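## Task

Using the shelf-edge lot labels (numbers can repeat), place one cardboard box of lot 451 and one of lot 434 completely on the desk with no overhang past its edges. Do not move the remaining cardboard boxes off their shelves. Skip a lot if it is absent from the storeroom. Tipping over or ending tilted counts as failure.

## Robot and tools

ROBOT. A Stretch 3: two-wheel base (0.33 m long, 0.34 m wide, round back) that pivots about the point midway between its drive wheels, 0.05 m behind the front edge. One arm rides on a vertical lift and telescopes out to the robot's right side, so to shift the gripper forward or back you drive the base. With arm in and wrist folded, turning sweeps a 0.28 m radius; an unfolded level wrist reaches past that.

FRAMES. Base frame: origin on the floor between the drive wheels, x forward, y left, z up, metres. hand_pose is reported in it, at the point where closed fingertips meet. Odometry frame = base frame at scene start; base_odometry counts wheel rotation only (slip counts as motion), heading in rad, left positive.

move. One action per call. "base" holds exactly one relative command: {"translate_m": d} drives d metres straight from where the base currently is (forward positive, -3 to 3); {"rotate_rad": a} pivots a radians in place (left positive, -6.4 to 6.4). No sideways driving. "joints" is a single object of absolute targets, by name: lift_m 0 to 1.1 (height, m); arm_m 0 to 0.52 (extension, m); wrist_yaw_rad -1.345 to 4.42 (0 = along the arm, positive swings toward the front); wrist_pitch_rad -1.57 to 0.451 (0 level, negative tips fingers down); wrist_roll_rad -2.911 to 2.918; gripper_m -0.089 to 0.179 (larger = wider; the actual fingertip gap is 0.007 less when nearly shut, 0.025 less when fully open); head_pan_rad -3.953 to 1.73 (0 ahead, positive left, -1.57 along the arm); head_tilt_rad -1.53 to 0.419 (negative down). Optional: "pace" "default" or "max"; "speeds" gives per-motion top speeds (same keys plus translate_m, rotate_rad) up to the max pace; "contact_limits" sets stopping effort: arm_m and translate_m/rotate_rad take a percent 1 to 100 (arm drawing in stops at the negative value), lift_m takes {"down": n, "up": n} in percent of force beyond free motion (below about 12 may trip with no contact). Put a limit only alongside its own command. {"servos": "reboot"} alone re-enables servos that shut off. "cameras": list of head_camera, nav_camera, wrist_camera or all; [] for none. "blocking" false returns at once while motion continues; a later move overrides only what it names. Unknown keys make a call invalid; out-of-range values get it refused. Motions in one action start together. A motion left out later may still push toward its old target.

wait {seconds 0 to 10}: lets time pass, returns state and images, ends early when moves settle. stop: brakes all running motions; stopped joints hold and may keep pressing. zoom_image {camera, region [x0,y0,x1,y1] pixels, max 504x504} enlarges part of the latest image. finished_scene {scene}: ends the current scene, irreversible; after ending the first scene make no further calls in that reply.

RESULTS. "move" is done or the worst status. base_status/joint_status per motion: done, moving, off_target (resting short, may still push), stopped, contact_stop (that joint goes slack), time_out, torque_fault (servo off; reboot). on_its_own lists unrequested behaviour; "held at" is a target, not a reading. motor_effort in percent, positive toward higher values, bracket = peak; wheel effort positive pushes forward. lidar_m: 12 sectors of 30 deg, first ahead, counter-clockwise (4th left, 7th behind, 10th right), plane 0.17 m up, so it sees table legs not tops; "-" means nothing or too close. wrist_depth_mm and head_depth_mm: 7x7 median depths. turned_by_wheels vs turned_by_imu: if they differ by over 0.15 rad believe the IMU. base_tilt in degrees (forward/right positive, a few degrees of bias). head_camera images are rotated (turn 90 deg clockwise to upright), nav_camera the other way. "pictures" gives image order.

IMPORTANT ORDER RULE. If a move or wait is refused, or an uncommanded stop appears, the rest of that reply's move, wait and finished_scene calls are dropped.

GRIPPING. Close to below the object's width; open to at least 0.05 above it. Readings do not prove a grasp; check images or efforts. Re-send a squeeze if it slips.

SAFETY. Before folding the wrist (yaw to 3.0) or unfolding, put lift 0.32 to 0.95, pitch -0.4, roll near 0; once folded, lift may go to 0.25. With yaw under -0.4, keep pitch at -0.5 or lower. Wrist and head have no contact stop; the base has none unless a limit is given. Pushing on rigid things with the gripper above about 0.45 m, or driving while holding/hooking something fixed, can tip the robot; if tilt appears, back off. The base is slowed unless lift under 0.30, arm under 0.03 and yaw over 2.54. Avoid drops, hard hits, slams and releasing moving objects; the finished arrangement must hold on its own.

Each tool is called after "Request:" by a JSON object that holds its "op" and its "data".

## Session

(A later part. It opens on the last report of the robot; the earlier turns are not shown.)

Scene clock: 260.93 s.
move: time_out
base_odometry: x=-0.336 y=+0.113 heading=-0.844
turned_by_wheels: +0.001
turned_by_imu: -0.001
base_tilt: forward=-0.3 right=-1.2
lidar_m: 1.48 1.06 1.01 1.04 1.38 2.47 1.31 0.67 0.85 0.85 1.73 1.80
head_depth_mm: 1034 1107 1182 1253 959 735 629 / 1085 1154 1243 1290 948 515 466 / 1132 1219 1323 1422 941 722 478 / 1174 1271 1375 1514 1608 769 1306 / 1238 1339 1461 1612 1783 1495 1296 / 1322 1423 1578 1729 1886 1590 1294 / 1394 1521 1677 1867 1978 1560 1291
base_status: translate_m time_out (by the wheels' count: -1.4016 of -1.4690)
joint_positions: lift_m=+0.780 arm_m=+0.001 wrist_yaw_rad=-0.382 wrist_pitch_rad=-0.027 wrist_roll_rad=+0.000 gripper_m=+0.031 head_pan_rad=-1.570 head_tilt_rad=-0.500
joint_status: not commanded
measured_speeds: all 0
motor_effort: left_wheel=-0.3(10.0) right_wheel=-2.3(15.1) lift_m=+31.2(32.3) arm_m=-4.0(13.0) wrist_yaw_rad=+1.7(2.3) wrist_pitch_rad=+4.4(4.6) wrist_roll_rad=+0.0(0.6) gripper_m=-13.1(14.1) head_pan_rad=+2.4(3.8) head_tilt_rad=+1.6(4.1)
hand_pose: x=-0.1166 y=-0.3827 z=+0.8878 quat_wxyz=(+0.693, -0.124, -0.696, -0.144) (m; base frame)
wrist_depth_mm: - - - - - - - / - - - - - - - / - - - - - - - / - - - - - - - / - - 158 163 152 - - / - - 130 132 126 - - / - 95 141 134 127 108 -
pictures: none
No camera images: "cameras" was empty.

Request:
{"op": "move", "data": {"base": {"rotate_rad": -0.49}, "joints": {"lift_m": 0.74}, "pace": "max", "cameras": ["wrist_camera", "head_camera", "nav_camera"]}}

Scene clock: 269.77 s.
move: done
base_odometry: x=-0.336 y=+0.113 heading=-1.333
turned_by_wheels: -0.490
turned_by_imu: -0.482
base_tilt: forward=-0.2 right=-1.2
lidar_m: 1.81 1.43 1.05 1.01 1.05 1.44 2.47 1.31 0.67 0.85 1.32 1.79
head_depth_mm: 1054 1139 1239 1305 955 734 1267 / 1045 1140 1234 1311 947 727 483 / 1056 1136 1242 1299 939 723 1084 / 1049 1135 1235 1306 934 720 1273 / 1057 1137 1234 1304 924 715 1293 / 1052 1137 1235 1305 920 711 1232 / 1055 1137 1235 1363 918 706 1287
base_status: done
joint_positions: lift_m=+0.740 arm_m=+0.001 wrist_yaw_rad=-0.382 wrist_pitch_rad=-0.027 wrist_roll_rad=+0.000 gripper_m=+0.031 head_pan_rad=-1.570 head_tilt_rad=-0.500
joint_status: all done
measured_speeds: all 0
motor_effort: left_wheel=+7.9(11.9) right_wheel=-9.4(14.3) lift_m=+31.2(31.9) arm_m=-1.5(2.6) wrist_yaw_rad=+0.5(2.2) wrist_pitch_rad=+4.5(4.6) wrist_roll_rad=+0.1(0.3) gripper_m=-13.3(13.9) head_pan_rad=+2.0(2.7) head_tilt_rad=+1.0(1.8)
hand_pose: x=-0.1166 y=-0.3827 z=+0.8477 quat_wxyz=(+0.693, -0.124, -0.696, -0.144) (m; base frame)
wrist_depth_mm: - - - - - - - / - - - - - - - / - - - - - - - / - - - - - - - / - - 154 164 152 - - / - - 130 132 126 - - / - 95 141 134 128 - -
pictures: head_camera (sideways), nav_camera (sideways), wrist_camera
camera_calibration:
head_camera: T_world_to_cam=[[-0.0466246, 0.432116, -0.900612, 1.18768], [0.99751, -0.0276205, -0.0648934, 0.0779916], [-0.0529168, -0.901395, -0.429752, 0.515211], [0, 0, 0, 1]] pos_world=[0.00484116, -0.0466535, 1.29612]
nav_camera: T_world_to_cam=[[0.0173987, -0.4559, 0.889861, -1.115], [-0.999789, -0.0176311, 0.0105152, 0.0426265], [0.0108953, -0.889856, -0.456111, 0.546815], [0, 0, 0, 1]] pos_world=[0.0560594, -0.0209905, 1.24116]
wrist_camera: T_world_to_cam=[[-0.943544, 0.331113, -0.00946658, 0.0314035], [0.0837993, 0.210951, -0.973898, 0.948645], [-0.320473, -0.919708, -0.226789, -0.0309012], [0, 0, 0, 1]] pos_world=[-0.0597682, -0.238936, 0.917173]

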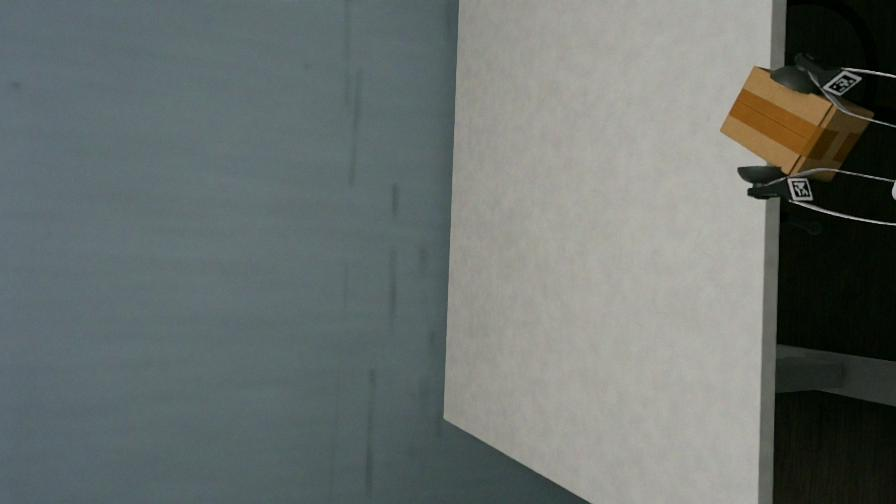

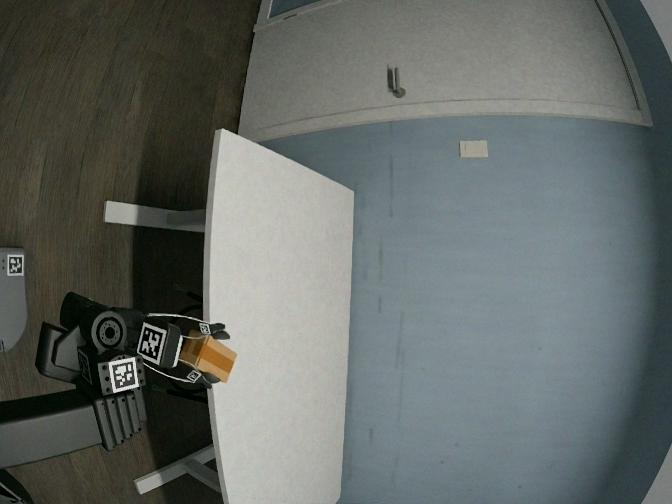

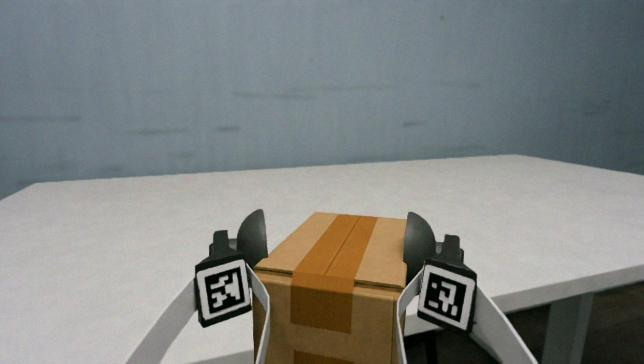

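Request:
{"op": "move", "data": {"joints": {"arm_m": 0.24, "lift_m": 0.69}, "cameras": []}}

Request:
{"op": "move", "data": {"joints": {"lift_m": 0.60}, "speeds": {"lift_m": 0.03}, "contact_limits": {"lift_m": {"down": 13}}, "cameras": ["wrist_camera"]}}

Request:
{"op": "move", "data": {"joints": {"gripper_m": 0.179}, "cameras": ["wrist_camera","head_camera"]}}

Scene clock: 280.87 s.
move: done
base_odometry: x=-0.336 y=+0.113 heading=-1.333
turned_by_wheels: +0.000
turned_by_imu: +0.000
base_tilt: forward=-0.2 right=-1.2
lidar_m: 1.81 1.42 1.05 1.01 1.05 1.44 2.47 1.31 0.67 0.84 1.32 1.79
head_depth_mm: 1054 1141 1238 1305 960 733 1293 / 1053 1141 1241 1310 952 704 402 / 1056 1139 1235 1306 942 490 459 / 1053 1140 1234 1306 935 561 495 / 1047 1137 1241 1305 927 714 1280 / 1056 1136 1241 1309 921 710 1225 / 1055 1133 1237 1351 918 707 1287
base_status: not commanded
joint_positions: lift_m=+0.690 arm_m=+0.240 wrist_yaw_rad=-0.382 wrist_pitch_rad=-0.027 wrist_roll_rad=+0.000 gripper_m=+0.031 head_pan_rad=-1.570 head_tilt_rad=-0.500
joint_status: all done
measured_speeds: all 0
motor_effort: left_wheel=+7.2(7.7) right_wheel=-9.7(10.0) lift_m=+31.2(33.6) arm_m=+13.3(15.2) wrist_yaw_rad=+1.6(2.3) wrist_pitch_rad=+4.5(4.7) wrist_roll_rad=+0.0(0.3) gripper_m=-13.6(13.8) head_pan_rad=+1.7(2.6) head_tilt_rad=-0.5(1.2)
hand_pose: x=-0.1166 y=-0.6221 z=+0.7977 quat_wxyz=(+0.693, -0.124, -0.696, -0.144) (m; base frame)
wrist_depth_mm: - - - - - - - / - - - - - - - / - - - - - - - / - - - - - - - / - - 154 164 152 - - / - - 130 132 126 - - / - 95 141 134 127 108 -
pictures: none
No camera images: "cameras" was empty.

Scene clock: 284.20 s.
move: contact_stop
base_odometry: x=-0.336 y=+0.113 heading=-1.334
turned_by_wheels: +0.000
turned_by_imu: +0.000
base_tilt: forward=-0.3 right=-1.1
lidar_m: 1.80 1.43 1.05 1.01 1.05 1.44 2.46 1.31 0.67 0.85 1.33 1.79
head_depth_mm: 1054 1136 1241 1311 957 733 1263 / 1054 1140 1240 1306 949 726 658 / 1053 1132 1234 1306 939 717 494 / 1055 1141 1243 1301 932 720 508 / 1056 1138 1242 1310 925 714 1294 / 1052 1143 1243 1303 920 709 1230 / 1051 1142 1237 1359 915 707 1286
base_status: not commanded
joint_positions: lift_m=+0.616 arm_m=+0.240 wrist_yaw_rad=-0.384 wrist_pitch_rad=+0.072 wrist_roll_rad=+0.004 gripper_m=+0.031 head_pan_rad=-1.570 head_tilt_rad=-0.500
joint_status: lift_m contact_stop (moved -0.074 of -0.090)
measured_speeds: translate_m=+0.000 rotate_rad=+0.000 lift_m=+0.002 arm_m=+0.000 wrist_yaw_rad=+0.000 wrist_pitch_rad=+0.000 wrist_roll_rad=+0.000 head_pan_rad=+0.000 head_tilt_rad=+0.000
on_its_own: lift_m is slack since a contact_stop (your +0.600 is given up); wrist_pitch_rad is at rest, and its effort (-13.6) is outside its rest range (-8 to +12)
motor_effort: left_wheel=+4.2(7.7) right_wheel=-5.9(9.9) lift_m=+24.2(28.3) arm_m=+12.3(13.8) wrist_yaw_rad=+3.4(4.1) wrist_pitch_rad=-13.6(19.1) wrist_roll_rad=-1.3(1.8) gripper_m=-12.1(14.2) head_pan_rad=+2.2(2.4) head_tilt_rad=-0.8(1.0)
contact_limits: lift_m down 13 (down: maximum 72; up: maximum 65)
hand_pose: x=-0.1179 y=-0.6235 z=+0.7490 quat_wxyz=(+0.697, -0.160, -0.690, -0.110) (m; base frame)
wrist_depth_mm: - - - - - - - / - - - - - - - / - - - - - - - / - - - 178 - - - / - - 139 135 145 - - / - - 129 133 126 - - / - 99 118 137 129 106 -
pictures: wrist_camera
camera_calibration:
wrist_camera: T_world_to_cam=[[-0.943013, 0.332634, -0.00896698, 0.109625], [0.051476, 0.119204, -0.991534, 0.855596], [-0.328749, -0.935492, -0.129534, -0.358856], [0, 0, 0, 1]] pos_world=[-0.0586386, -0.474163, 0.802852]

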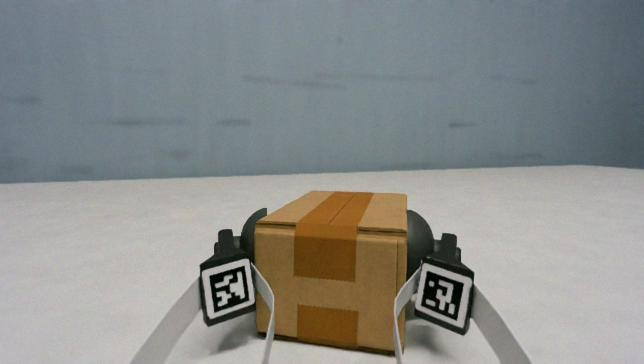

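not run: a stop that you did not command came earlier in this reply.

Request:
{"op": "move", "data": {"joints": {"lift_m": 0.632}, "cameras": []}}

Request:
{"op": "move", "data": {"joints": {"gripper_m": 0.179, "head_pan_rad": -2.9, "head_tilt_rad": -0.2}, "cameras": ["wrist_camera","nav_camera"]}}

Request:
{"op": "move", "data": {"joints": {"arm_m": 0.0, "head_pan_rad": 0.5}, "cameras": ["wrist_camera","nav_camera"], "pace": "max"}}

Scene clock: 292.83 s.
move: done
base_odometry: x=-0.336 y=+0.113 heading=-1.334
turned_by_wheels: +0.000
turned_by_imu: +0.000
base_tilt: forward=-0.1 right=-1.3
lidar_m: 1.80 1.43 1.05 1.01 1.05 1.44 2.47 1.31 0.67 0.84 1.33 1.79
head_depth_mm: 1053 1138 1238 1309 956 731 1291 / 1050 1131 1240 1309 948 726 658 / 1054 1139 1238 1302 937 713 482 / 1051 1131 1240 1306 935 717 501 / 1050 1139 1234 1302 929 715 1290 / 1054 1140 1241 1301 920 714 1224 / 1050 1134 1235 1359 913 704 1289
base_status: not commanded
joint_positions: lift_m=+0.632 arm_m=+0.240 wrist_yaw_rad=-0.384 wrist_pitch_rad=+0.012 wrist_roll_rad=+0.002 gripper_m=+0.031 head_pan_rad=-1.570 head_tilt_rad=-0.500
joint_status: all done
measured_speeds: all 0
motor_effort: left_wheel=+4.3(4.7) right_wheel=-4.2(5.6) lift_m=+28.6(31.0) arm_m=+5.4(6.2) wrist_yaw_rad=+2.6(4.6) wrist_pitch_rad=-2.7(8.5) wrist_roll_rad=-0.6(1.0) gripper_m=-12.2(12.6) head_pan_rad=+1.0(2.1) head_tilt_rad=-1.3(2.1)
hand_pose: x=-0.1176 y=-0.6228 z=+0.7498 quat_wxyz=(+0.695, -0.139, -0.694, -0.131) (m; base frame)
wrist_depth_mm: - - - - - - - / - - - - - - - / - - - - - - - / - - - 194 - - - / - - 138 135 145 - - / - - 129 134 127 - - / - 99 117 138 130 106 -
pictures: none
No camera images: "cameras" was empty.

Scene clock: 294.93 s.
move: done
base_odometry: x=-0.336 y=+0.113 heading=-1.334
turned_by_wheels: +0.000
turned_by_imu: +0.000
base_tilt: forward=-0.2 right=-1.1
lidar_m: 1.80 1.42 1.05 1.01 1.05 1.44 2.47 1.31 0.67 0.85 1.33 1.79
head_depth_mm: 2142 2186 2246 2318 2358 2376 1749 / 2194 2257 2304 2385 2431 2370 1741 / 2246 2293 2354 2436 2488 2354 1740 / 2285 2362 2429 2457 2562 2339 1738 / 2351 2413 2489 2570 2607 2367 1720 / 2397 2500 2541 2625 2681 2019 1700 / 2148 2172 2241 2286 2344 1110 1642
base_status: not commanded
joint_positions: lift_m=+0.632 arm_m=+0.240 wrist_yaw_rad=-0.383 wrist_pitch_rad=-0.015 wrist_roll_rad=+0.002 gripper_m=+0.179 head_pan_rad=-2.908 head_tilt_rad=-0.197
joint_status: all done
measured_speeds: translate_m=+0.000 rotate_rad=+0.000 lift_m=+0.000 arm_m=+0.000 wrist_yaw_rad=+0.000 wrist_pitch_rad=+0.000 wrist_roll_rad=+0.000 head_pan_rad=+0.024 head_tilt_rad=+0.000
motor_effort: left_wheel=+4.1(4.5) right_wheel=-4.3(5.4) lift_m=+23.4(28.2) arm_m=+3.9(5.8) wrist_yaw_rad=+1.4(3.6) wrist_pitch_rad=+2.3(2.9) wrist_roll_rad=-0.6(0.8) gripper_m=+0.6(84.8) head_pan_rad=+3.5(5.0) head_tilt_rad=+2.1(9.4)
hand_pose: x=-0.1171 y=-0.6223 z=+0.7428 quat_wxyz=(+0.693, -0.129, -0.695, -0.140) (m; base frame)
wrist_depth_mm: - - - - - - - / - - - - - - - / - - - - - - - / - - - 159 160 - - / - 142 137 131 126 - - / - 126 - 135 129 - - / - - - 138 - - 105
pictures: nav_camera (sideways), wrist_camera
camera_calibration:
nav_camera: T_world_to_cam=[[-0.160897, -0.0558027, 0.985392, -1.23873], [-0.243769, 0.969716, 0.0151119, 0.0319751], [-0.956394, -0.237776, -0.169627, 0.179803], [0, 0, 0, 1]] pos_world=[-0.0195501, -0.0573782, 1.25065]
wrist_camera: T_world_to_cam=[[-0.943005, 0.332606, -0.0106888, 0.111105], [0.0813004, 0.199119, -0.976597, 0.891386], [-0.322694, -0.921805, -0.214811, -0.285615], [0, 0, 0, 1]] pos_world=[-0.059864, -0.477727, 0.810359]

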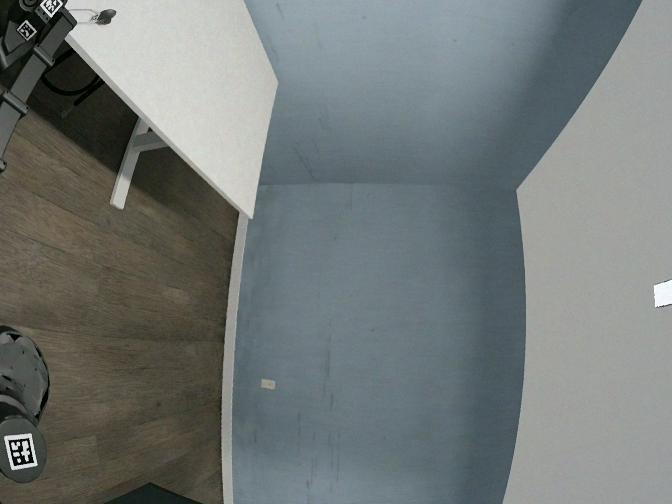

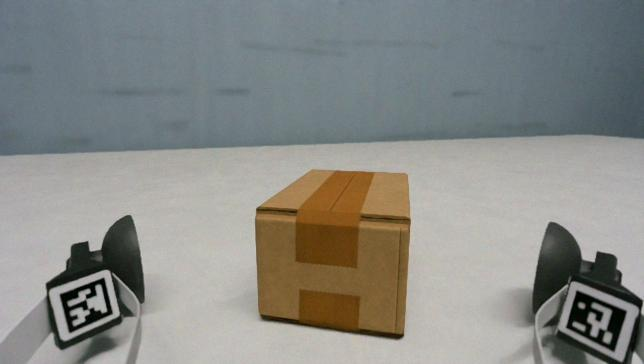

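Scene clock: 297.70 s.
move: done
base_odometry: x=-0.336 y=+0.113 heading=-1.334
turned_by_wheels: +0.000
turned_by_imu: +0.000
base_tilt: forward=-0.4 right=-1.2
lidar_m: 1.80 1.43 1.04 1.01 1.05 1.44 2.46 1.31 0.67 0.85 1.33 1.79
head_depth_mm: 1999 1998 2071 2085 2106 2134 1747 / 2088 2111 2175 2214 2238 2230 1740 / 2166 2167 2260 2301 2342 2191 1725 / 2284 1916 1949 2014 2095 2121 1716 / 2385 1621 1682 1734 1797 1862 1726 / 2030 1389 1433 1466 1509 1564 1591 / 1228 1220 1242 1280 1309 1350 1388
base_status: not commanded
joint_positions: lift_m=+0.632 arm_m=+0.001 wrist_yaw_rad=-0.382 wrist_pitch_rad=-0.016 wrist_roll_rad=+0.002 gripper_m=+0.179 head_pan_rad=+0.508 head_tilt_rad=-0.199
joint_status: all done
measured_speeds: translate_m=+0.000 rotate_rad=+0.000 lift_m=+0.000 arm_m=+0.000 wrist_yaw_rad=+0.000 wrist_pitch_rad=+0.000 wrist_roll_rad=+0.000 head_pan_rad=-0.024 head_tilt_rad=+0.000
motor_effort: left_wheel=+3.7(4.4) right_wheel=-4.4(5.0) lift_m=+30.8(31.6) arm_m=-12.6(14.7) wrist_yaw_rad=+2.0(3.3) wrist_pitch_rad=+2.5(2.6) wrist_roll_rad=-0.4(0.8) gripper_m=+0.6(1.2) head_pan_rad=-3.3(6.2) head_tilt_rad=-2.5(3.4)
hand_pose: x=-0.1169 y=-0.3829 z=+0.7425 quat_wxyz=(+0.693, -0.129, -0.696, -0.140) (m; base frame)
wrist_depth_mm: - - - - - - - / - - - - - - - / - - - - - - - / - - 359 - - - - / - 142 - - - - - / - 145 - - - - - / - - - - - - 105
pictures: nav_camera (sideways), wrist_camera
camera_calibration:
nav_camera: T_world_to_cam=[[0.141903, 0.0985707, 0.984961, -1.23998], [0.497652, -0.867245, 0.0150935, 0.0275004], [0.85569, 0.488026, -0.172119, 0.172067], [0, 0, 0, 1]] pos_world=[0.0150355, 0.0621022, 1.25053]
wrist_camera: T_world_to_cam=[[-0.943256, 0.331895, -0.0106992, 0.0314283], [0.0816185, 0.20049, -0.97629, 0.84373], [-0.321881, -0.921764, -0.216202, -0.0638316], [0, 0, 0, 1]] pos_world=[-0.0597652, -0.238428, 0.810261]

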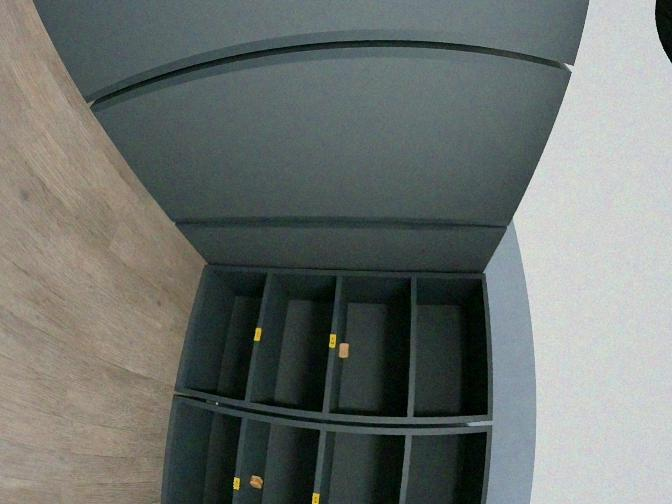

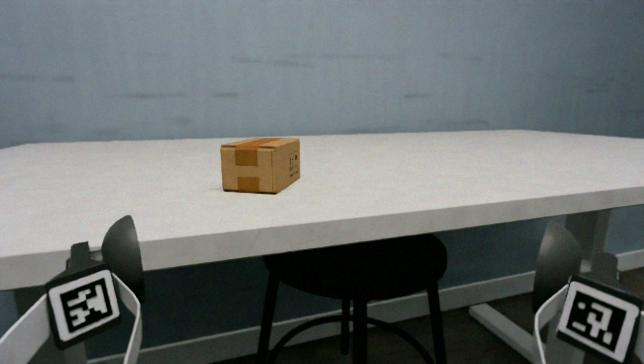

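Request:
{"op": "move", "data": {"base": {"rotate_rad": -0.3665}, "joints": {"wrist_pitch_rad": -0.42, "gripper_m": 0.03, "wrist_roll_rad": 0, "lift_m": 0.6}, "pace": "max", "cameras": []}}

Request:
{"op": "move", "data": {"joints": {"wrist_yaw_rad": 3.0}, "pace": "max", "cameras": []}}

Request:
{"op": "move", "data": {"joints": {"lift_m": 0.28}, "pace": "max", "cameras": []}}

Request:
{"op": "move", "data": {"base": {"translate_m": -2.07}, "joints": {"head_pan_rad": 1.6, "head_tilt_rad": -0.25}, "pace": "max", "cameras": ["nav_camera"]}}

Scene clock: 339.10 s.
move: done
base_odometry: x=-0.336 y=+0.113 heading=-1.700
turned_by_wheels: -0.366
turned_by_imu: -0.360
base_tilt: forward=-0.3 right=-1.3
lidar_m: 1.99 1.80 1.25 1.02 1.01 1.11 1.75 2.47 1.31 0.67 0.85 1.41
head_depth_mm: 1998 2019 2066 2105 2186 2235 1744 / 2005 2043 2093 2152 2182 2205 1734 / 2019 1705 1892 2148 1951 2127 1723 / 2074 2093 2150 2206 2269 2066 1713 / 2087 2126 2196 2234 2301 2194 1699 / 2118 2138 2214 2257 2332 2163 1702 / 2138 1851 1968 1994 2043 2003 1697
base_status: done
joint_positions: lift_m=+0.600 arm_m=+0.001 wrist_yaw_rad=-0.382 wrist_pitch_rad=-0.432 wrist_roll_rad=+0.002 gripper_m=+0.030 head_pan_rad=+0.500 head_tilt_rad=-0.200
joint_status: all done
measured_speeds: all 0
motor_effort: left_wheel=+8.0(12.7) right_wheel=-9.8(13.4) lift_m=+27.2(30.5) arm_m=-12.7(13.4) wrist_yaw_rad=+2.0(3.4) wrist_pitch_rad=+1.9(3.6) wrist_roll_rad=-0.7(1.3) gripper_m=+0.6(83.0) head_pan_rad=-3.5(3.7) head_tilt_rad=-2.4(3.1)
hand_pose: x=-0.1046 y=-0.3520 z=+0.6095 quat_wxyz=(+0.649, +0.018, -0.707, -0.280) (m; base frame)
wrist_depth_mm: - - - - - - - / - - 586 - - - - / - - - - - - - / - - - - - - - / - - - 937 - - - / 889 897 127 148 130 857 863 / 764 786 720 773 716 753 744
pictures: none
No camera images: "cameras" was empty.

Scene clock: 341.10 s.
move: done
base_odometry: x=-0.336 y=+0.113 heading=-1.700
turned_by_wheels: +0.000
turned_by_imu: +0.000
base_tilt: forward=-0.3 right=-1.2
lidar_m: 1.99 1.80 1.24 1.02 1.01 1.11 1.74 2.47 1.31 0.67 0.85 1.40
head_depth_mm: 1998 2022 2062 2126 2163 2228 1745 / 2005 2051 2082 2152 2193 2211 1734 / 2051 1704 1871 2144 1948 2107 1726 / 2043 2101 2142 2203 2263 2090 1712 / 2094 2113 2179 2234 2316 2186 1707 / 2101 2160 2211 2261 2347 2188 1707 / 2146 1866 1983 2008 2040 2013 1700
base_status: not commanded
joint_positions: lift_m=+0.600 arm_m=+0.001 wrist_yaw_rad=+2.997 wrist_pitch_rad=-0.432 wrist_roll_rad=+0.002 gripper_m=+0.030 head_pan_rad=+0.500 head_tilt_rad=-0.200
joint_status: all done
measured_speeds: all 0
motor_effort: left_wheel=+7.9(8.6) right_wheel=-9.4(10.1) lift_m=+30.6(31.5) arm_m=-11.9(13.1) wrist_yaw_rad=+2.1(6.2) wrist_pitch_rad=+1.8(1.9) wrist_roll_rad=-0.7(1.1) gripper_m=+0.3(0.9) head_pan_rad=-3.1(3.3) head_tilt_rad=-1.8(3.0)
hand_pose: x=+0.0109 y=+0.0747 z=+0.6095 quat_wxyz=(+0.202, +0.700, +0.101, +0.678) (m; base frame)
wrist_depth_mm: - 137 - - - - - / - 148 - - - - - / - 163 - - - - - / - 186 - - - - - / - - 210 995 - - - / 895 882 130 147 130 850 846 / 775 797 267 777 727 760 751
pictures: none
No camera images: "cameras" was empty.

Scene clock: 344.03 s.
move: done
base_odometry: x=-0.336 y=+0.113 heading=-1.700
turned_by_wheels: +0.000
turned_by_imu: +0.000
base_tilt: forward=-0.3 right=-1.1
lidar_m: 1.99 1.81 1.24 1.01 1.01 1.11 1.75 2.47 1.31 0.67 0.85 1.40
head_depth_mm: 1970 2018 2053 2108 2156 2229 1738 / 2010 2023 2112 2143 2184 2249 1735 / 2038 1699 1880 2168 1941 2108 1725 / 2056 2089 2157 2202 2261 2099 1720 / 2090 2124 2190 2236 2293 2199 1711 / 2108 2141 2218 2277 2329 2174 1696 / 2140 1859 1973 1987 2052 2023 1695
base_status: not commanded
joint_positions: lift_m=+0.280 arm_m=+0.001 wrist_yaw_rad=+2.997 wrist_pitch_rad=-0.434 wrist_roll_rad=+0.002 gripper_m=+0.030 head_pan_rad=+0.500 head_tilt_rad=-0.200
joint_status: all done
measured_speeds: all 0
motor_effort: left_wheel=+7.8(8.5) right_wheel=-10.1(10.3) lift_m=+25.7(29.1) arm_m=-11.2(12.5) wrist_yaw_rad=+3.3(3.6) wrist_pitch_rad=+2.2(2.2) wrist_roll_rad=-0.8(0.8) gripper_m=-0.1(1.0) head_pan_rad=-2.6(3.5) head_tilt_rad=-0.6(2.4)
hand_pose: x=+0.0108 y=+0.0745 z=+0.2890 quat_wxyz=(+0.202, +0.700, +0.102, +0.677) (m; base frame)
wrist_depth_mm: - 137 - - - - - / - 149 - - - - - / 851 164 827 867 843 831 823 / 708 188 223 692 680 679 675 / 587 560 210 551 568 567 563 / 502 502 130 150 130 485 482 / 268 274 253 264 402 426 423
pictures: none
No camera images: "cameras" was empty.

Scene clock: 352.37 s.
move: done
base_odometry: x=-0.070 y=+2.165 heading=-1.699
turned_by_wheels: +0.000
turned_by_imu: -0.002
base_tilt: forward=-0.3 right=-1.2
lidar_m: 3.37 0.71 0.55 0.81 1.34 0.67 0.55 0.55 0.60 0.95 2.00 1.77
head_depth_mm: 652 656 665 671 679 689 697 / 1761 1802 794 804 814 822 839 / 1727 1774 1839 1950 2025 2083 1620 / 1655 1698 1767 1845 1932 1987 1629 / 1585 1643 1707 1779 1842 1912 1611 / 1535 1579 1641 1703 1767 1852 1611 / 1481 1526 1582 1650 1711 1760 1598
base_status: done
joint_positions: lift_m=+0.280 arm_m=+0.001 wrist_yaw_rad=+2.997 wrist_pitch_rad=-0.434 wrist_roll_rad=+0.002 gripper_m=+0.030 head_pan_rad=+1.600 head_tilt_rad=-0.250
joint_status: all done
measured_speeds: all 0
motor_effort: left_wheel=+1.9(11.3) right_wheel=-8.9(17.7) lift_m=+25.7(30.9) arm_m=-9.4(12.0) wrist_yaw_rad=+2.4(3.6) wrist_pitch_rad=+2.2(2.3) wrist_roll_rad=-0.7(0.9) gripper_m=+0.3(0.9) head_pan_rad=-2.9(5.1) head_tilt_rad=-2.8(4.3)
hand_pose: x=+0.0107 y=+0.0745 z=+0.2890 quat_wxyz=(+0.202, +0.700, +0.102, +0.677) (m; base frame)
wrist_depth_mm: - 138 - - - - - / - 148 - - - 534 - / 906 164 841 866 819 598 - / 704 189 224 685 679 653 665 / 593 565 210 548 569 564 567 / 497 498 130 150 130 484 485 / 269 275 253 265 406 427 423
pictures: nav_camera (sideways)
camera_calibration:
nav_camera: T_world_to_cam=[[-0.0234906, 0.22128, 0.974927, -1.2258], [0.998984, 0.0427025, 0.0143781, 0.0253769], [-0.0384502, 0.974275, -0.222058, 0.242431], [0, 0, 0, 1]] pos_world=[-0.0448245, 0.0339673, 1.24854]

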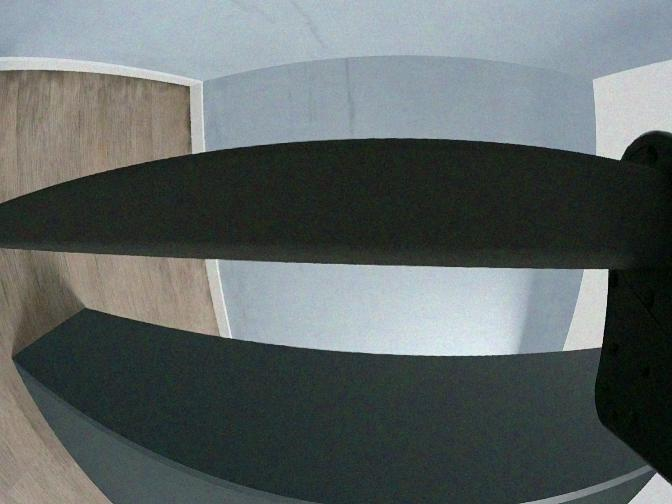

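Request:
{"op": "move", "data": {"base": {"rotate_rad": -1.2}, "pace": "max", "cameras": []}}

Request:
{"op": "move", "data": {"base": {"translate_m": -1.42}, "joints": {"head_pan_rad": 1.0, "head_tilt_rad": -0.25}, "pace": "max", "cameras": ["nav_camera", "head_camera"]}}

Request:
{"op": "zoom_image", "data": {"camera": "head_camera", "region": [196, 0, 700, 504]}}

Scene clock: 379.10 s.
move: done
base_odometry: x=-0.070 y=+2.165 heading=-2.899
turned_by_wheels: -1.200
turned_by_imu: -1.176
base_tilt: forward=-0.3 right=-1.2
lidar_m: 1.99 1.77 2.61 1.03 0.60 0.69 1.75 0.76 0.56 0.55 0.57 0.80
head_depth_mm: 2632 3744 - - 3336 2190 1638 / 2820 3793 - - 3310 2175 1629 / 3063 3794 - - 3272 2170 1631 / 3117 3806 - - 3207 2148 1623 / 2766 1813 1905 1984 2113 1962 1624 / 1045 1068 1091 1124 1159 1194 1240 / 742 752 765 782 802 818 839
base_status: done
joint_positions: lift_m=+0.280 arm_m=+0.001 wrist_yaw_rad=+2.997 wrist_pitch_rad=-0.434 wrist_roll_rad=+0.002 gripper_m=+0.030 head_pan_rad=+1.600 head_tilt_rad=-0.250
joint_status: not commanded
measured_speeds: all 0
motor_effort: left_wheel=+6.2(14.3) right_wheel=-9.0(14.9) lift_m=+28.8(31.2) arm_m=-12.4(13.5) wrist_yaw_rad=+2.0(3.0) wrist_pitch_rad=+2.2(2.3) wrist_roll_rad=-0.8(0.8) gripper_m=+0.7(0.9) head_pan_rad=-2.3(3.2) head_tilt_rad=-2.1(3.5)
hand_pose: x=+0.0107 y=+0.0745 z=+0.2891 quat_wxyz=(+0.202, +0.700, +0.102, +0.677) (m; base frame)
wrist_depth_mm: - 137 - - - - - / - 148 - - - - - / - 162 823 863 854 838 833 / - 180 224 687 683 679 665 / 586 561 209 559 572 568 565 / 503 494 130 150 130 487 485 / 270 274 253 264 405 425 423
pictures: none
No camera images: "cameras" was empty.

Scene clock: 385.23 s.
move: done
base_odometry: x=+1.308 y=+2.507 heading=-2.899
turned_by_wheels: +0.000
turned_by_imu: -0.002
base_tilt: forward=-0.3 right=-1.2
lidar_m: 2.18 0.84 1.53 1.23 0.48 0.35 0.34 0.36 0.50 0.51 0.54 0.75
head_depth_mm: 1223 1228 985 771 803 842 894 / 1334 1392 1429 1428 1051 1296 1012 / 1358 1559 1622 1603 1686 1277 1439 / 1363 1482 1547 1584 1663 1426 1521 / 1390 1419 1473 1534 1598 1680 1573 / 2438 2178 2290 2348 2392 2087 1605 / 2804 2839 2993 3070 2924 2109 1593
base_status: done
joint_positions: lift_m=+0.280 arm_m=+0.001 wrist_yaw_rad=+2.997 wrist_pitch_rad=-0.434 wrist_roll_rad=+0.002 gripper_m=+0.030 head_pan_rad=+1.000 head_tilt_rad=-0.250
joint_status: all done
measured_speeds: all 0
motor_effort: left_wheel=+0.4(11.3) right_wheel=-10.1(18.0) lift_m=+25.5(28.3) arm_m=-8.9(12.8) wrist_yaw_rad=+1.6(3.4) wrist_pitch_rad=+2.2(2.3) wrist_roll_rad=-0.5(0.9) gripper_m=+0.6(1.0) head_pan_rad=+3.0(4.3) head_tilt_rad=-2.0(4.8)
hand_pose: x=+0.0107 y=+0.0745 z=+0.2890 quat_wxyz=(+0.202, +0.700, +0.102, +0.677) (m; base frame)
wrist_depth_mm: 432 137 - - - - - / 473 148 - - - - - / 460 163 828 843 844 842 797 / 490 184 223 683 685 681 663 / 457 544 211 558 569 562 569 / 453 498 130 150 130 483 483 / 269 274 252 263 403 427 423
pictures: head_camera (sideways), nav_camera (sideways)
camera_calibration:
head_camera: T_world_to_cam=[[-0.0670212, -0.190138, -0.979467, 1.29078], [-0.815887, 0.575503, -0.0558909, 0.0774126], [0.574314, 0.795389, -0.193702, 0.20416], [0, 0, 0, 1]] pos_world=[0.0324179, 0.0384887, 1.30815]
nav_camera: T_world_to_cam=[[0.105484, 0.195925, 0.974929, -1.22659], [0.848811, -0.528501, 0.0143708, 0.0263011], [0.518067, 0.826014, -0.222052, 0.239035], [0, 0, 0, 1]] pos_world=[-0.0167755, 0.0567725, 1.24854]

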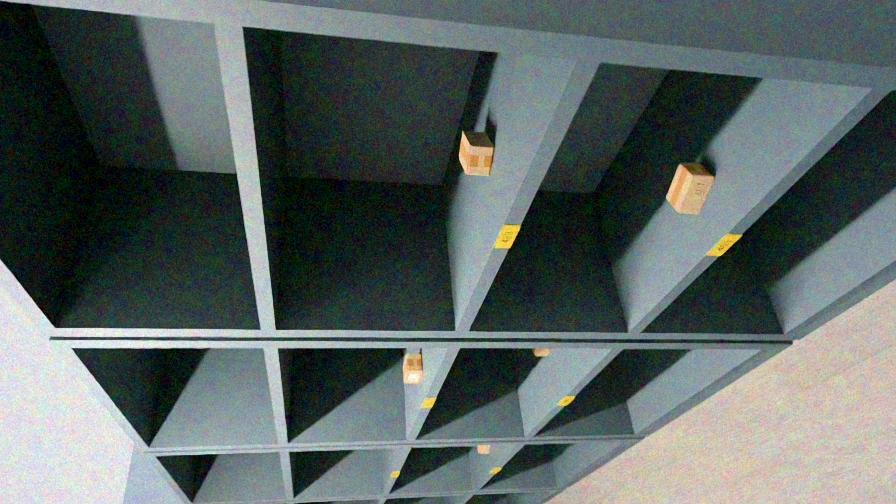

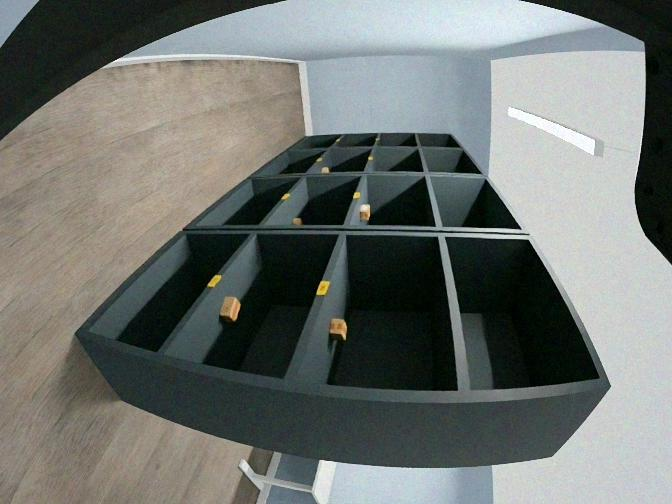

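Scaled by 1.000.

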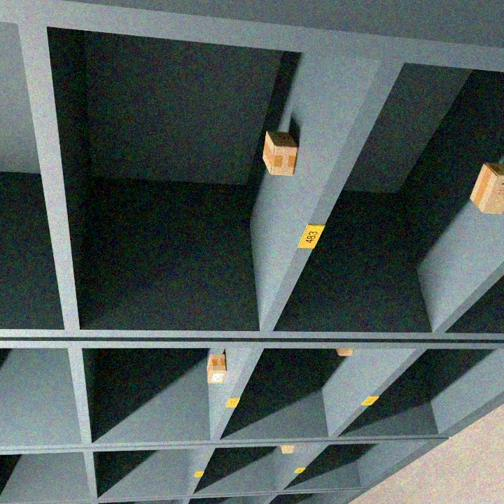

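Request:
{"op": "zoom_image", "data": {"camera": "head_camera", "region": [480, 200, 760, 280]}}

Request:
{"op": "zoom_image", "data": {"camera": "head_camera", "region": [370, 350, 600, 500]}}

Request:
{"op": "zoom_image", "data": {"camera": "head_camera", "region": [380, 450, 520, 504]}}

Scaled by 1.800 from the camera's 896x504 image, which has a finer 1280x720 frame.

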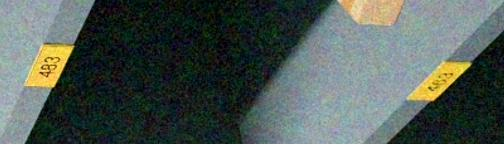

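Scaled by 2.191 from the camera's 896x504 image, which has a finer 1280x720 frame.

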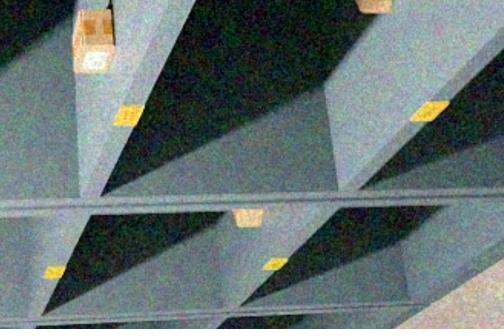

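Scaled by 3.600 from the camera's 896x504 image, which has a finer 1280x720 frame.

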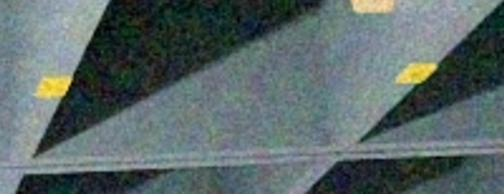

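Request:
{"op": "move", "data": {"base": {"translate_m": 0.14}, "joints": {"head_pan_rad": -0.65, "head_tilt_rad": -0.35}, "pace": "max", "cameras": []}}

Request:
{"op": "move", "data": {"base": {"rotate_rad": 1.5708}, "pace": "max", "cameras": ["head_camera"]}}

Request:
{"op": "move", "data": {"base": {"translate_m": 1.2}, "pace": "max", "cameras": ["head_camera","nav_camera"]}}

Request:
{"op": "zoom_image", "data": {"camera": "head_camera", "region": [300, 0, 700, 252]}}

Request:
{"op": "zoom_image", "data": {"camera": "head_camera", "region": [300, 252, 700, 504]}}

Scene clock: 417.97 s.
move: done
base_odometry: x=+1.172 y=+2.473 heading=-2.899
turned_by_wheels: +0.000
turned_by_imu: +0.001
base_tilt: forward=-0.1 right=-1.3
lidar_m: 2.21 0.73 1.42 1.72 0.67 0.50 0.48 0.51 0.53 0.52 0.54 0.75
head_depth_mm: 514 530 548 566 589 611 636 / 568 587 609 636 662 687 722 / 634 660 690 720 756 795 835 / 719 754 795 832 882 933 990 / 835 878 930 990 1052 1133 1213 / 993 1054 1128 1221 1315 1432 1406 / 1214 1317 1432 1587 1744 1753 1444
base_status: done
joint_positions: lift_m=+0.280 arm_m=+0.001 wrist_yaw_rad=+2.997 wrist_pitch_rad=-0.434 wrist_roll_rad=+0.002 gripper_m=+0.030 head_pan_rad=-0.658 head_tilt_rad=-0.352
joint_status: all done
measured_speeds: all 0
motor_effort: left_wheel=-1.0(12.1) right_wheel=+2.8(14.3) lift_m=+28.0(31.0) arm_m=-6.9(8.3) wrist_yaw_rad=+2.6(2.9) wrist_pitch_rad=+2.1(2.3) wrist_roll_rad=-0.4(0.9) gripper_m=+0.2(0.8) head_pan_rad=+3.6(4.5) head_tilt_rad=+0.0(6.2)
hand_pose: x=+0.0107 y=+0.0745 z=+0.2891 quat_wxyz=(+0.202, +0.700, +0.102, +0.677) (m; base frame)
wrist_depth_mm: - 137 - - - - - / - 149 - - - - - / - 163 840 873 856 801 - / 649 189 222 702 684 681 662 / 585 566 209 561 566 567 555 / 505 501 130 150 130 484 484 / 269 275 253 264 405 429 423
pictures: none
No camera images: "cameras" was empty.

Scene clock: 420.10 s.
move: done
base_odometry: x=+1.172 y=+2.473 heading=-1.329
turned_by_wheels: +1.570
turned_by_imu: +1.539
base_tilt: forward=-0.2 right=-1.4
lidar_m: 1.83 0.68 0.50 0.48 0.50 0.54 0.52 0.54 0.74 2.05 0.73 0.75
head_depth_mm: 668 720 785 860 957 1064 1240 / 606 649 701 761 832 917 1027 / 1218 689 1314 732 776 838 899 / 1372 1094 1505 1074 1558 1108 1338 / 1355 1400 1531 1294 1546 1263 1370 / 1272 1315 1407 1454 1540 1633 1448 / 1229 1313 1611 1957 2066 1775 1446
base_status: done
joint_positions: lift_m=+0.280 arm_m=+0.001 wrist_yaw_rad=+2.997 wrist_pitch_rad=-0.434 wrist_roll_rad=+0.002 gripper_m=+0.030 head_pan_rad=-0.650 head_tilt_rad=-0.352
joint_status: not commanded
measured_speeds: all 0
motor_effort: left_wheel=-6.3(15.9) right_wheel=+8.7(14.8) lift_m=+24.4(27.9) arm_m=-12.7(13.0) wrist_yaw_rad=+1.3(2.9) wrist_pitch_rad=+2.1(2.2) wrist_roll_rad=-0.5(0.9) gripper_m=+0.5(0.9) head_pan_rad=+3.3(4.0) head_tilt_rad=+3.6(4.0)
hand_pose: x=+0.0107 y=+0.0745 z=+0.2891 quat_wxyz=(+0.202, +0.700, +0.102, +0.677) (m; base frame)
wrist_depth_mm: 449 138 473 487 498 514 520 / 493 148 514 526 537 541 - / 530 163 172 - - - - / - 180 191 - 641 644 649 / 584 565 210 557 569 568 564 / 507 500 130 150 130 483 481 / 269 275 254 263 403 427 422
pictures: head_camera (sideways)
camera_calibration:
head_camera: T_world_to_cam=[[-0.262894, 0.141851, -0.95434, 1.25915], [0.633951, 0.77104, -0.0600301, 0.0738628], [0.727319, -0.620787, -0.292628, 0.332009], [0, 0, 0, 1]] pos_world=[0.0427195, -0.0294553, 1.30324]

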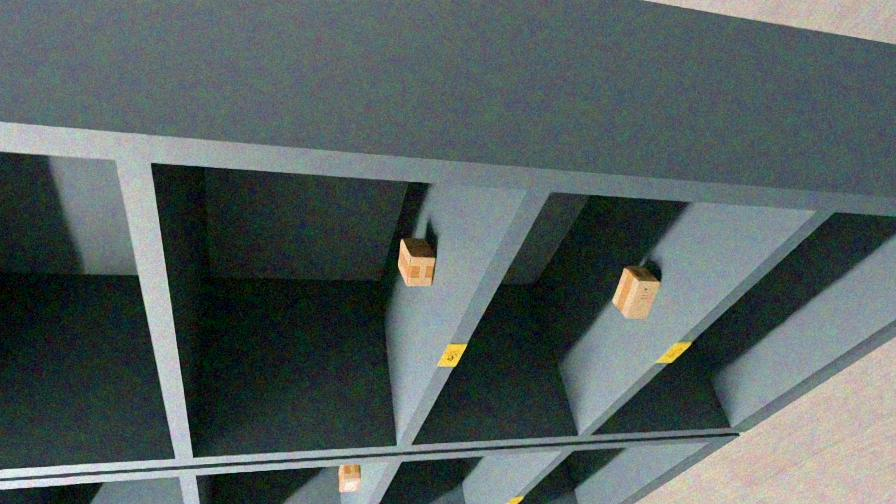

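Scene clock: 425.47 s.
move: done
base_odometry: x=+1.460 y=+1.308 heading=-1.329
turned_by_wheels: +0.000
turned_by_imu: +0.000
base_tilt: forward=-0.3 right=-1.3
lidar_m: 1.80 0.67 0.49 0.48 0.49 0.68 1.71 0.84 0.93 0.70 0.56 1.24
head_depth_mm: 977 933 1056 1051 666 1117 834 / 1090 964 1179 1113 748 1133 880 / 1213 1003 1332 1001 1378 1122 935 / 1186 1186 1337 1071 1475 1119 1344 / 1102 1139 1237 1242 1378 1269 1383 / 1047 1105 1175 1247 1348 1461 1429 / 1784 1848 1935 2028 2113 1803 1452
base_status: done
joint_positions: lift_m=+0.280 arm_m=+0.001 wrist_yaw_rad=+2.998 wrist_pitch_rad=-0.434 wrist_roll_rad=+0.002 gripper_m=+0.030 head_pan_rad=-0.650 head_tilt_rad=-0.349
joint_status: not commanded
measured_speeds: all 0
motor_effort: left_wheel=-2.1(13.3) right_wheel=+7.0(13.5) lift_m=+26.4(27.3) arm_m=-8.5(13.0) wrist_yaw_rad=+2.1(3.3) wrist_pitch_rad=+2.1(2.3) wrist_roll_rad=-0.7(1.0) gripper_m=+0.4(1.1) head_pan_rad=+3.3(4.2) head_tilt_rad=+3.6(5.8)
hand_pose: x=+0.0107 y=+0.0745 z=+0.2890 quat_wxyz=(+0.202, +0.700, +0.102, +0.677) (m; base frame)
wrist_depth_mm: 449 137 470 481 492 504 519 / 492 148 504 523 529 536 - / 527 163 192 - - - - / - 180 191 - 638 640 645 / 589 566 210 556 565 570 558 / 504 499 130 150 130 485 483 / 270 275 254 263 405 427 425
pictures: head_camera (sideways), nav_camera (sideways)
camera_calibration:
head_camera: T_world_to_cam=[[-0.260602, 0.139986, -0.955244, 1.26027], [0.633861, 0.771123, -0.0599208, 0.0737322], [0.728222, -0.621107, -0.289688, 0.32815], [0, 0, 0, 1]] pos_world=[0.0427289, -0.0294618, 1.30335]
nav_camera: T_world_to_cam=[[0.262809, -0.178407, 0.94821, -1.19262], [-0.593148, -0.804989, 0.0129388, 0.0369434], [0.760991, -0.565829, -0.317381, 0.361692], [0, 0, 0, 1]] pos_world=[0.0601005, 0.0216226, 1.24517]

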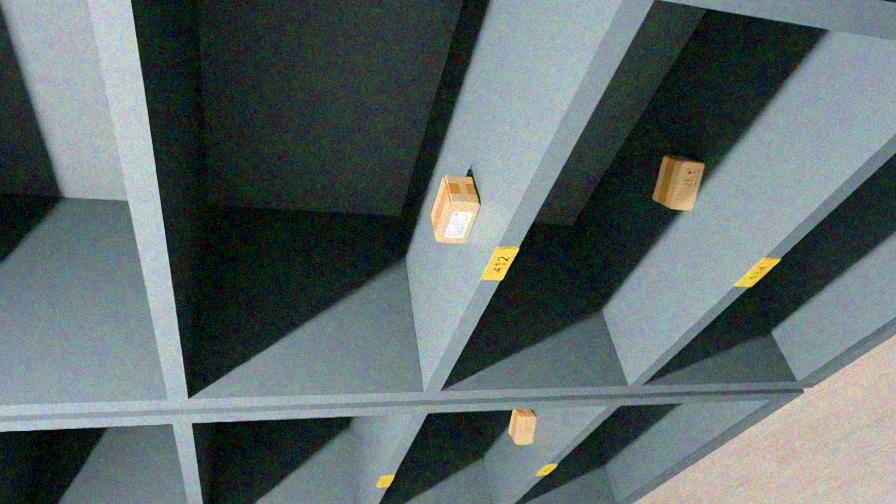

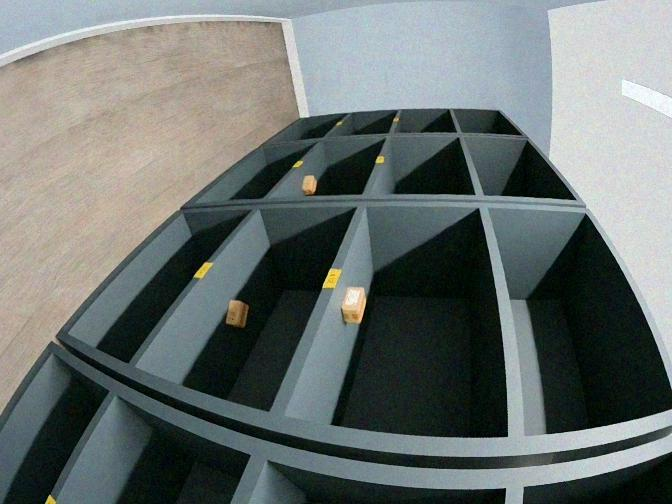

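Scaled by 1.260 from the camera's 896x504 image, which has a finer 1280x720 frame.

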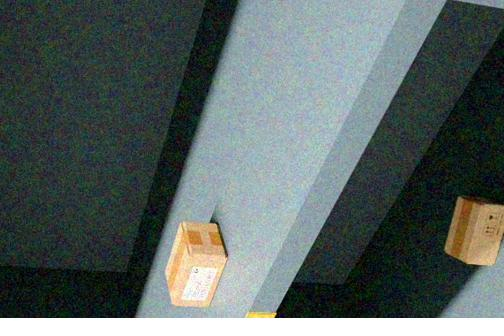

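Scaled by 1.260 from the camera's 896x504 image, which has a finer 1280x720 frame.

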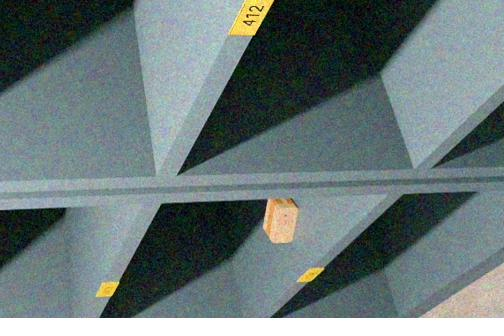

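Request:
{"op": "zoom_image", "data": {"camera": "head_camera", "region": [720, 240, 800, 304]}}

Request:
{"op": "zoom_image", "data": {"camera": "head_camera", "region": [365, 455, 425, 503]}}

Request:
{"op": "zoom_image", "data": {"camera": "head_camera", "region": [520, 445, 580, 493]}}

Scaled by 6.300 from the camera's 896x504 image, which has a finer 1280x720 frame.

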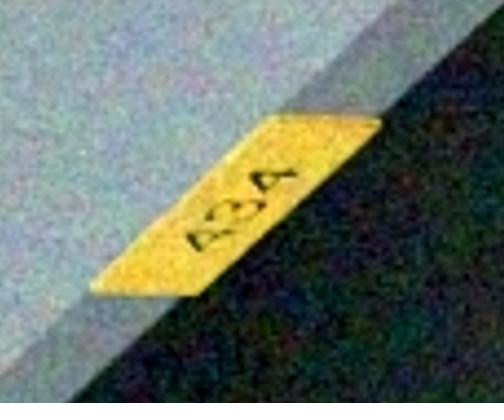

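Scaled by 8.400 from the camera's 896x504 image, which has a finer 1280x720 frame.

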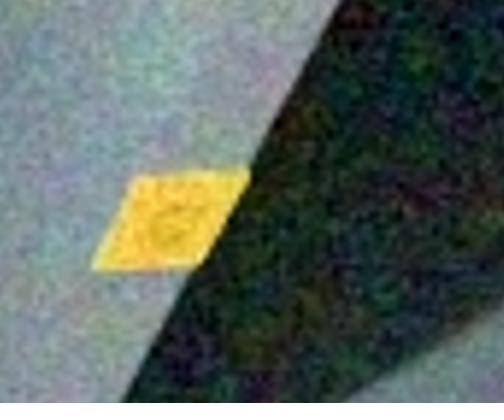

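Scaled by 8.400 from the camera's 896x504 image, which has a finer 1280x720 frame.

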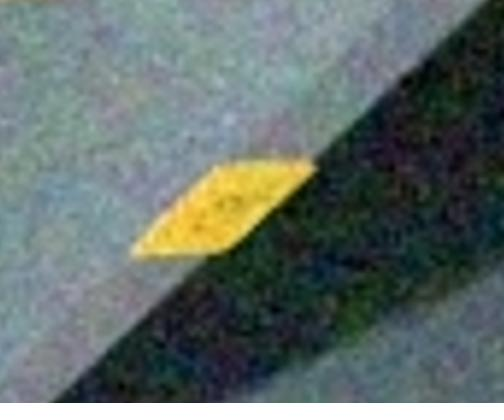

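Request:
{"op": "move", "data": {"base": {"translate_m": 0.70}, "joints": {"head_pan_rad": -1.57, "head_tilt_rad": -0.55}, "pace": "max", "cameras": []}}

Request:
{"op": "move", "data": {"joints": {"lift_m": 0.48, "wrist_pitch_rad": -0.4}, "pace": "max", "cameras": []}}

Request:
{"op": "move", "data": {"joints": {"wrist_yaw_rad": 0.0, "gripper_m": 0.179}, "pace": "max", "cameras": []}}

Request:
{"op": "move", "data": {"joints": {"wrist_pitch_rad": 0.0, "lift_m": 0.47}, "pace": "max", "cameras": ["wrist_camera", "head_camera"]}}

Scene clock: 452.00 s.
move: done
base_odometry: x=+1.628 y=+0.628 heading=-1.329
turned_by_wheels: +0.000
turned_by_imu: +0.001
base_tilt: forward=-0.3 right=-1.3
lidar_m: 1.78 0.66 0.49 0.47 0.49 0.67 1.90 1.39 0.67 0.99 0.68 1.41
head_depth_mm: 807 878 938 663 1059 926 1008 / 806 879 938 657 1141 916 1145 / 806 879 937 650 1149 911 1138 / 806 876 939 642 1146 908 1138 / 804 878 935 638 1149 899 1121 / 803 875 929 631 1139 897 1119 / 806 875 926 625 1128 892 1120
base_status: done
joint_positions: lift_m=+0.280 arm_m=+0.001 wrist_yaw_rad=+2.998 wrist_pitch_rad=-0.434 wrist_roll_rad=+0.002 gripper_m=+0.030 head_pan_rad=-1.570 head_tilt_rad=-0.550
joint_status: all done
measured_speeds: all 0
motor_effort: left_wheel=-2.8(9.4) right_wheel=+7.0(17.0) lift_m=+28.2(31.0) arm_m=-3.8(6.6) wrist_yaw_rad=+2.2(3.0) wrist_pitch_rad=+2.2(2.3) wrist_roll_rad=-0.5(0.9) gripper_m=+0.1(1.1) head_pan_rad=+3.9(4.4) head_tilt_rad=-5.1(9.0)
hand_pose: x=+0.0107 y=+0.0745 z=+0.2891 quat_wxyz=(+0.202, +0.700, +0.102, +0.677) (m; base frame)
wrist_depth_mm: 440 137 462 475 490 495 516 / 483 149 500 521 531 538 540 / 528 163 194 - - - - / - 181 190 - 632 644 655 / 570 567 210 559 564 567 563 / 498 497 130 150 130 483 483 / 270 274 254 264 406 425 424
pictures: none
No camera images: "cameras" was empty.

Scene clock: 454.13 s.
move: done
base_odometry: x=+1.628 y=+0.628 heading=-1.329
turned_by_wheels: +0.000
turned_by_imu: +0.000
base_tilt: forward=-0.3 right=-1.2
lidar_m: 1.79 0.66 0.49 0.47 0.49 0.67 1.89 1.39 0.68 0.99 0.69 1.41
head_depth_mm: 803 872 937 666 1056 925 1004 / 806 876 936 657 1145 918 1142 / 805 879 937 650 1144 916 1141 / 804 877 938 642 1141 909 1130 / 803 875 938 637 1147 898 1131 / 804 876 927 630 1137 898 1126 / 804 880 922 625 1127 892 1122
base_status: not commanded
joint_positions: lift_m=+0.480 arm_m=+0.001 wrist_yaw_rad=+2.998 wrist_pitch_rad=-0.419 wrist_roll_rad=+0.002 gripper_m=+0.030 head_pan_rad=-1.570 head_tilt_rad=-0.550
joint_status: all done
measured_speeds: all 0
motor_effort: left_wheel=-3.0(3.4) right_wheel=+7.0(7.9) lift_m=+27.6(32.9) arm_m=-2.2(4.4) wrist_yaw_rad=+1.9(2.7) wrist_pitch_rad=+3.0(5.9) wrist_roll_rad=-0.5(0.9) gripper_m=+0.5(0.9) head_pan_rad=+3.2(4.1) head_tilt_rad=-4.4(5.4)
hand_pose: x=+0.0110 y=+0.0764 z=+0.4925 quat_wxyz=(+0.197, +0.701, +0.097, +0.679) (m; base frame)
wrist_depth_mm: 443 137 464 473 490 497 513 / 485 148 502 519 528 534 540 / 532 162 196 - - - - / - 178 188 - - - - / - - 203 148 154 - - / - 722 130 147 128 738 721 / 658 648 261 652 613 629 637
pictures: none
No camera images: "cameras" was empty.

Scene clock: 456.17 s.
move: done
base_odometry: x=+1.628 y=+0.628 heading=-1.329
turned_by_wheels: +0.000
turned_by_imu: +0.000
base_tilt: forward=-0.3 right=-1.3
lidar_m: 1.79 0.67 0.49 0.47 0.49 0.67 1.90 1.39 0.68 0.99 0.68 1.41
head_depth_mm: 806 878 939 663 1059 921 1002 / 806 878 934 658 1144 917 1147 / 805 880 938 649 1139 912 1134 / 803 881 935 641 1145 907 1133 / 805 875 935 636 1148 904 1129 / 803 876 925 633 1137 898 1122 / 801 877 928 624 1124 891 1118
base_status: not commanded
joint_positions: lift_m=+0.480 arm_m=+0.001 wrist_yaw_rad=+0.003 wrist_pitch_rad=-0.419 wrist_roll_rad=+0.002 gripper_m=+0.179 head_pan_rad=-1.570 head_tilt_rad=-0.550
joint_status: all done
measured_speeds: all 0
motor_effort: left_wheel=-3.0(3.4) right_wheel=+7.0(8.0) lift_m=+23.2(28.3) arm_m=-0.4(3.0) wrist_yaw_rad=-3.3(7.0) wrist_pitch_rad=+3.0(3.2) wrist_roll_rad=-0.4(0.8) gripper_m=+0.4(84.6) head_pan_rad=+3.2(4.1) head_tilt_rad=-5.4(5.4)
hand_pose: x=-0.0208 y=-0.3698 z=+0.4925 quat_wxyz=(+0.692, +0.148, -0.692, -0.146) (m; base frame)
wrist_depth_mm: 400 393 382 375 369 360 348 / 300 295 293 287 284 279 276 / 504 - - - - - - / 504 - - - - - - / 486 146 - - - - - / - 126 - - - - - / - - - - - - 105
pictures: none
No camera images: "cameras" was empty.

Scene clock: 457.13 s.
move: done
base_odometry: x=+1.628 y=+0.628 heading=-1.329
turned_by_wheels: +0.000
turned_by_imu: +0.000
base_tilt: forward=-0.4 right=-1.1
lidar_m: 1.78 0.66 0.49 0.47 0.49 0.67 1.89 1.39 0.67 0.99 0.69 1.41
head_depth_mm: 805 875 940 665 1053 922 1005 / 804 876 936 657 1144 916 1149 / 804 880 938 650 1141 914 1140 / 803 874 935 643 1140 908 1139 / 803 880 936 635 1145 899 1130 / 804 877 928 630 1135 895 1118 / 805 878 925 624 1128 890 1118
base_status: not commanded
joint_positions: lift_m=+0.470 arm_m=+0.001 wrist_yaw_rad=+0.003 wrist_pitch_rad=-0.023 wrist_roll_rad=+0.002 gripper_m=+0.179 head_pan_rad=-1.570 head_tilt_rad=-0.550
joint_status: all done
measured_speeds: all 0
motor_effort: left_wheel=-2.8(3.4) right_wheel=+6.6(7.8) lift_m=+30.4(30.4) arm_m=+0.1(1.2) wrist_yaw_rad=-2.2(3.9) wrist_pitch_rad=+3.8(6.0) wrist_roll_rad=-0.6(0.8) gripper_m=+0.5(1.0) head_pan_rad=+3.4(4.3) head_tilt_rad=-4.3(5.1)
hand_pose: x=-0.0207 y=-0.4012 z=+0.5786 quat_wxyz=(+0.707, +0.010, -0.707, -0.007) (m; base frame)
wrist_depth_mm: 499 - - - - - - / 497 - - - - 682 - / 504 - - - - - - / 449 445 448 480 448 446 446 / 330 322 319 313 310 307 307 / - 126 - - - - - / - 795 - - - - 105
pictures: head_camera (sideways), wrist_camera
camera_calibration:
head_camera: T_world_to_cam=[[-0.0467134, 0.476762, -0.87779, 1.15788], [0.997501, -0.0243723, -0.0663216, 0.0798392], [-0.0530134, -0.878694, -0.474432, 0.57328], [0, 0, 0, 1]] pos_world=[0.00484061, -0.046352, 1.29366]
wrist_camera: T_world_to_cam=[[-0.998832, -0.0470272, -0.0110817, -0.0264736], [0.000292684, 0.223468, -0.974711, 0.68614], [0.0483144, -0.973576, -0.223193, -0.0942055], [0, 0, 0, 1]] pos_world=[-0.022092, -0.246291, 0.647469]

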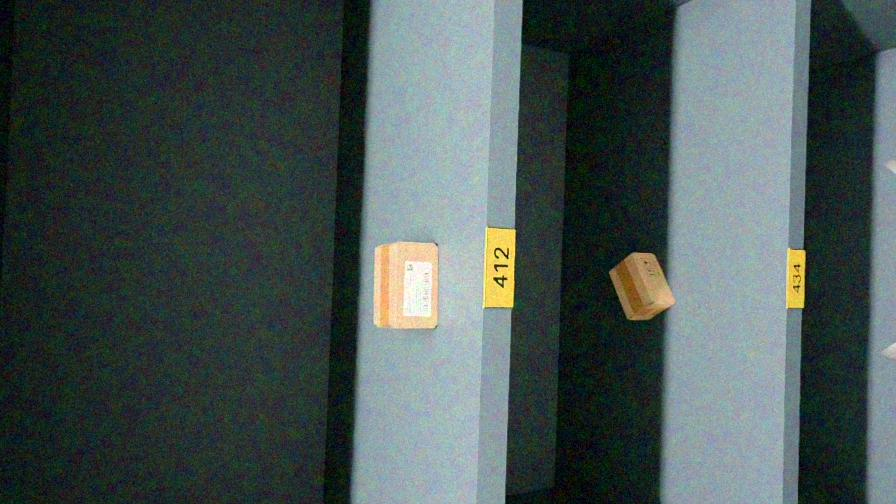

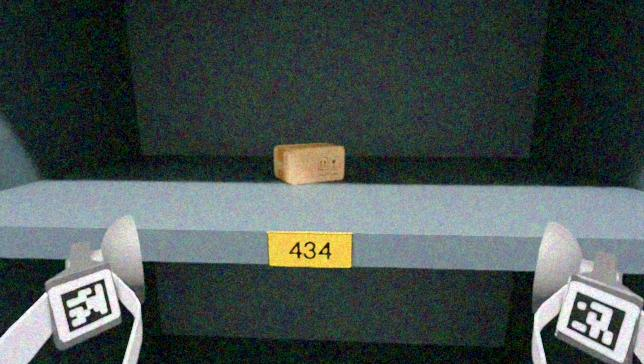

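Request:
{"op": "zoom_image", "data": {"camera": "wrist_camera", "region": [260, 130, 360, 190]}}

Scaled by 5.040.

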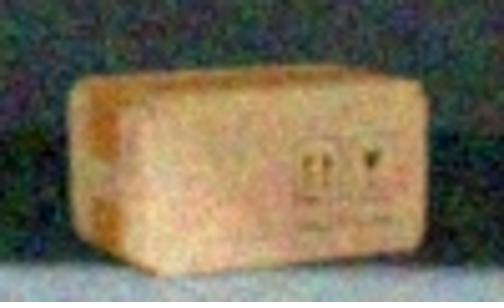

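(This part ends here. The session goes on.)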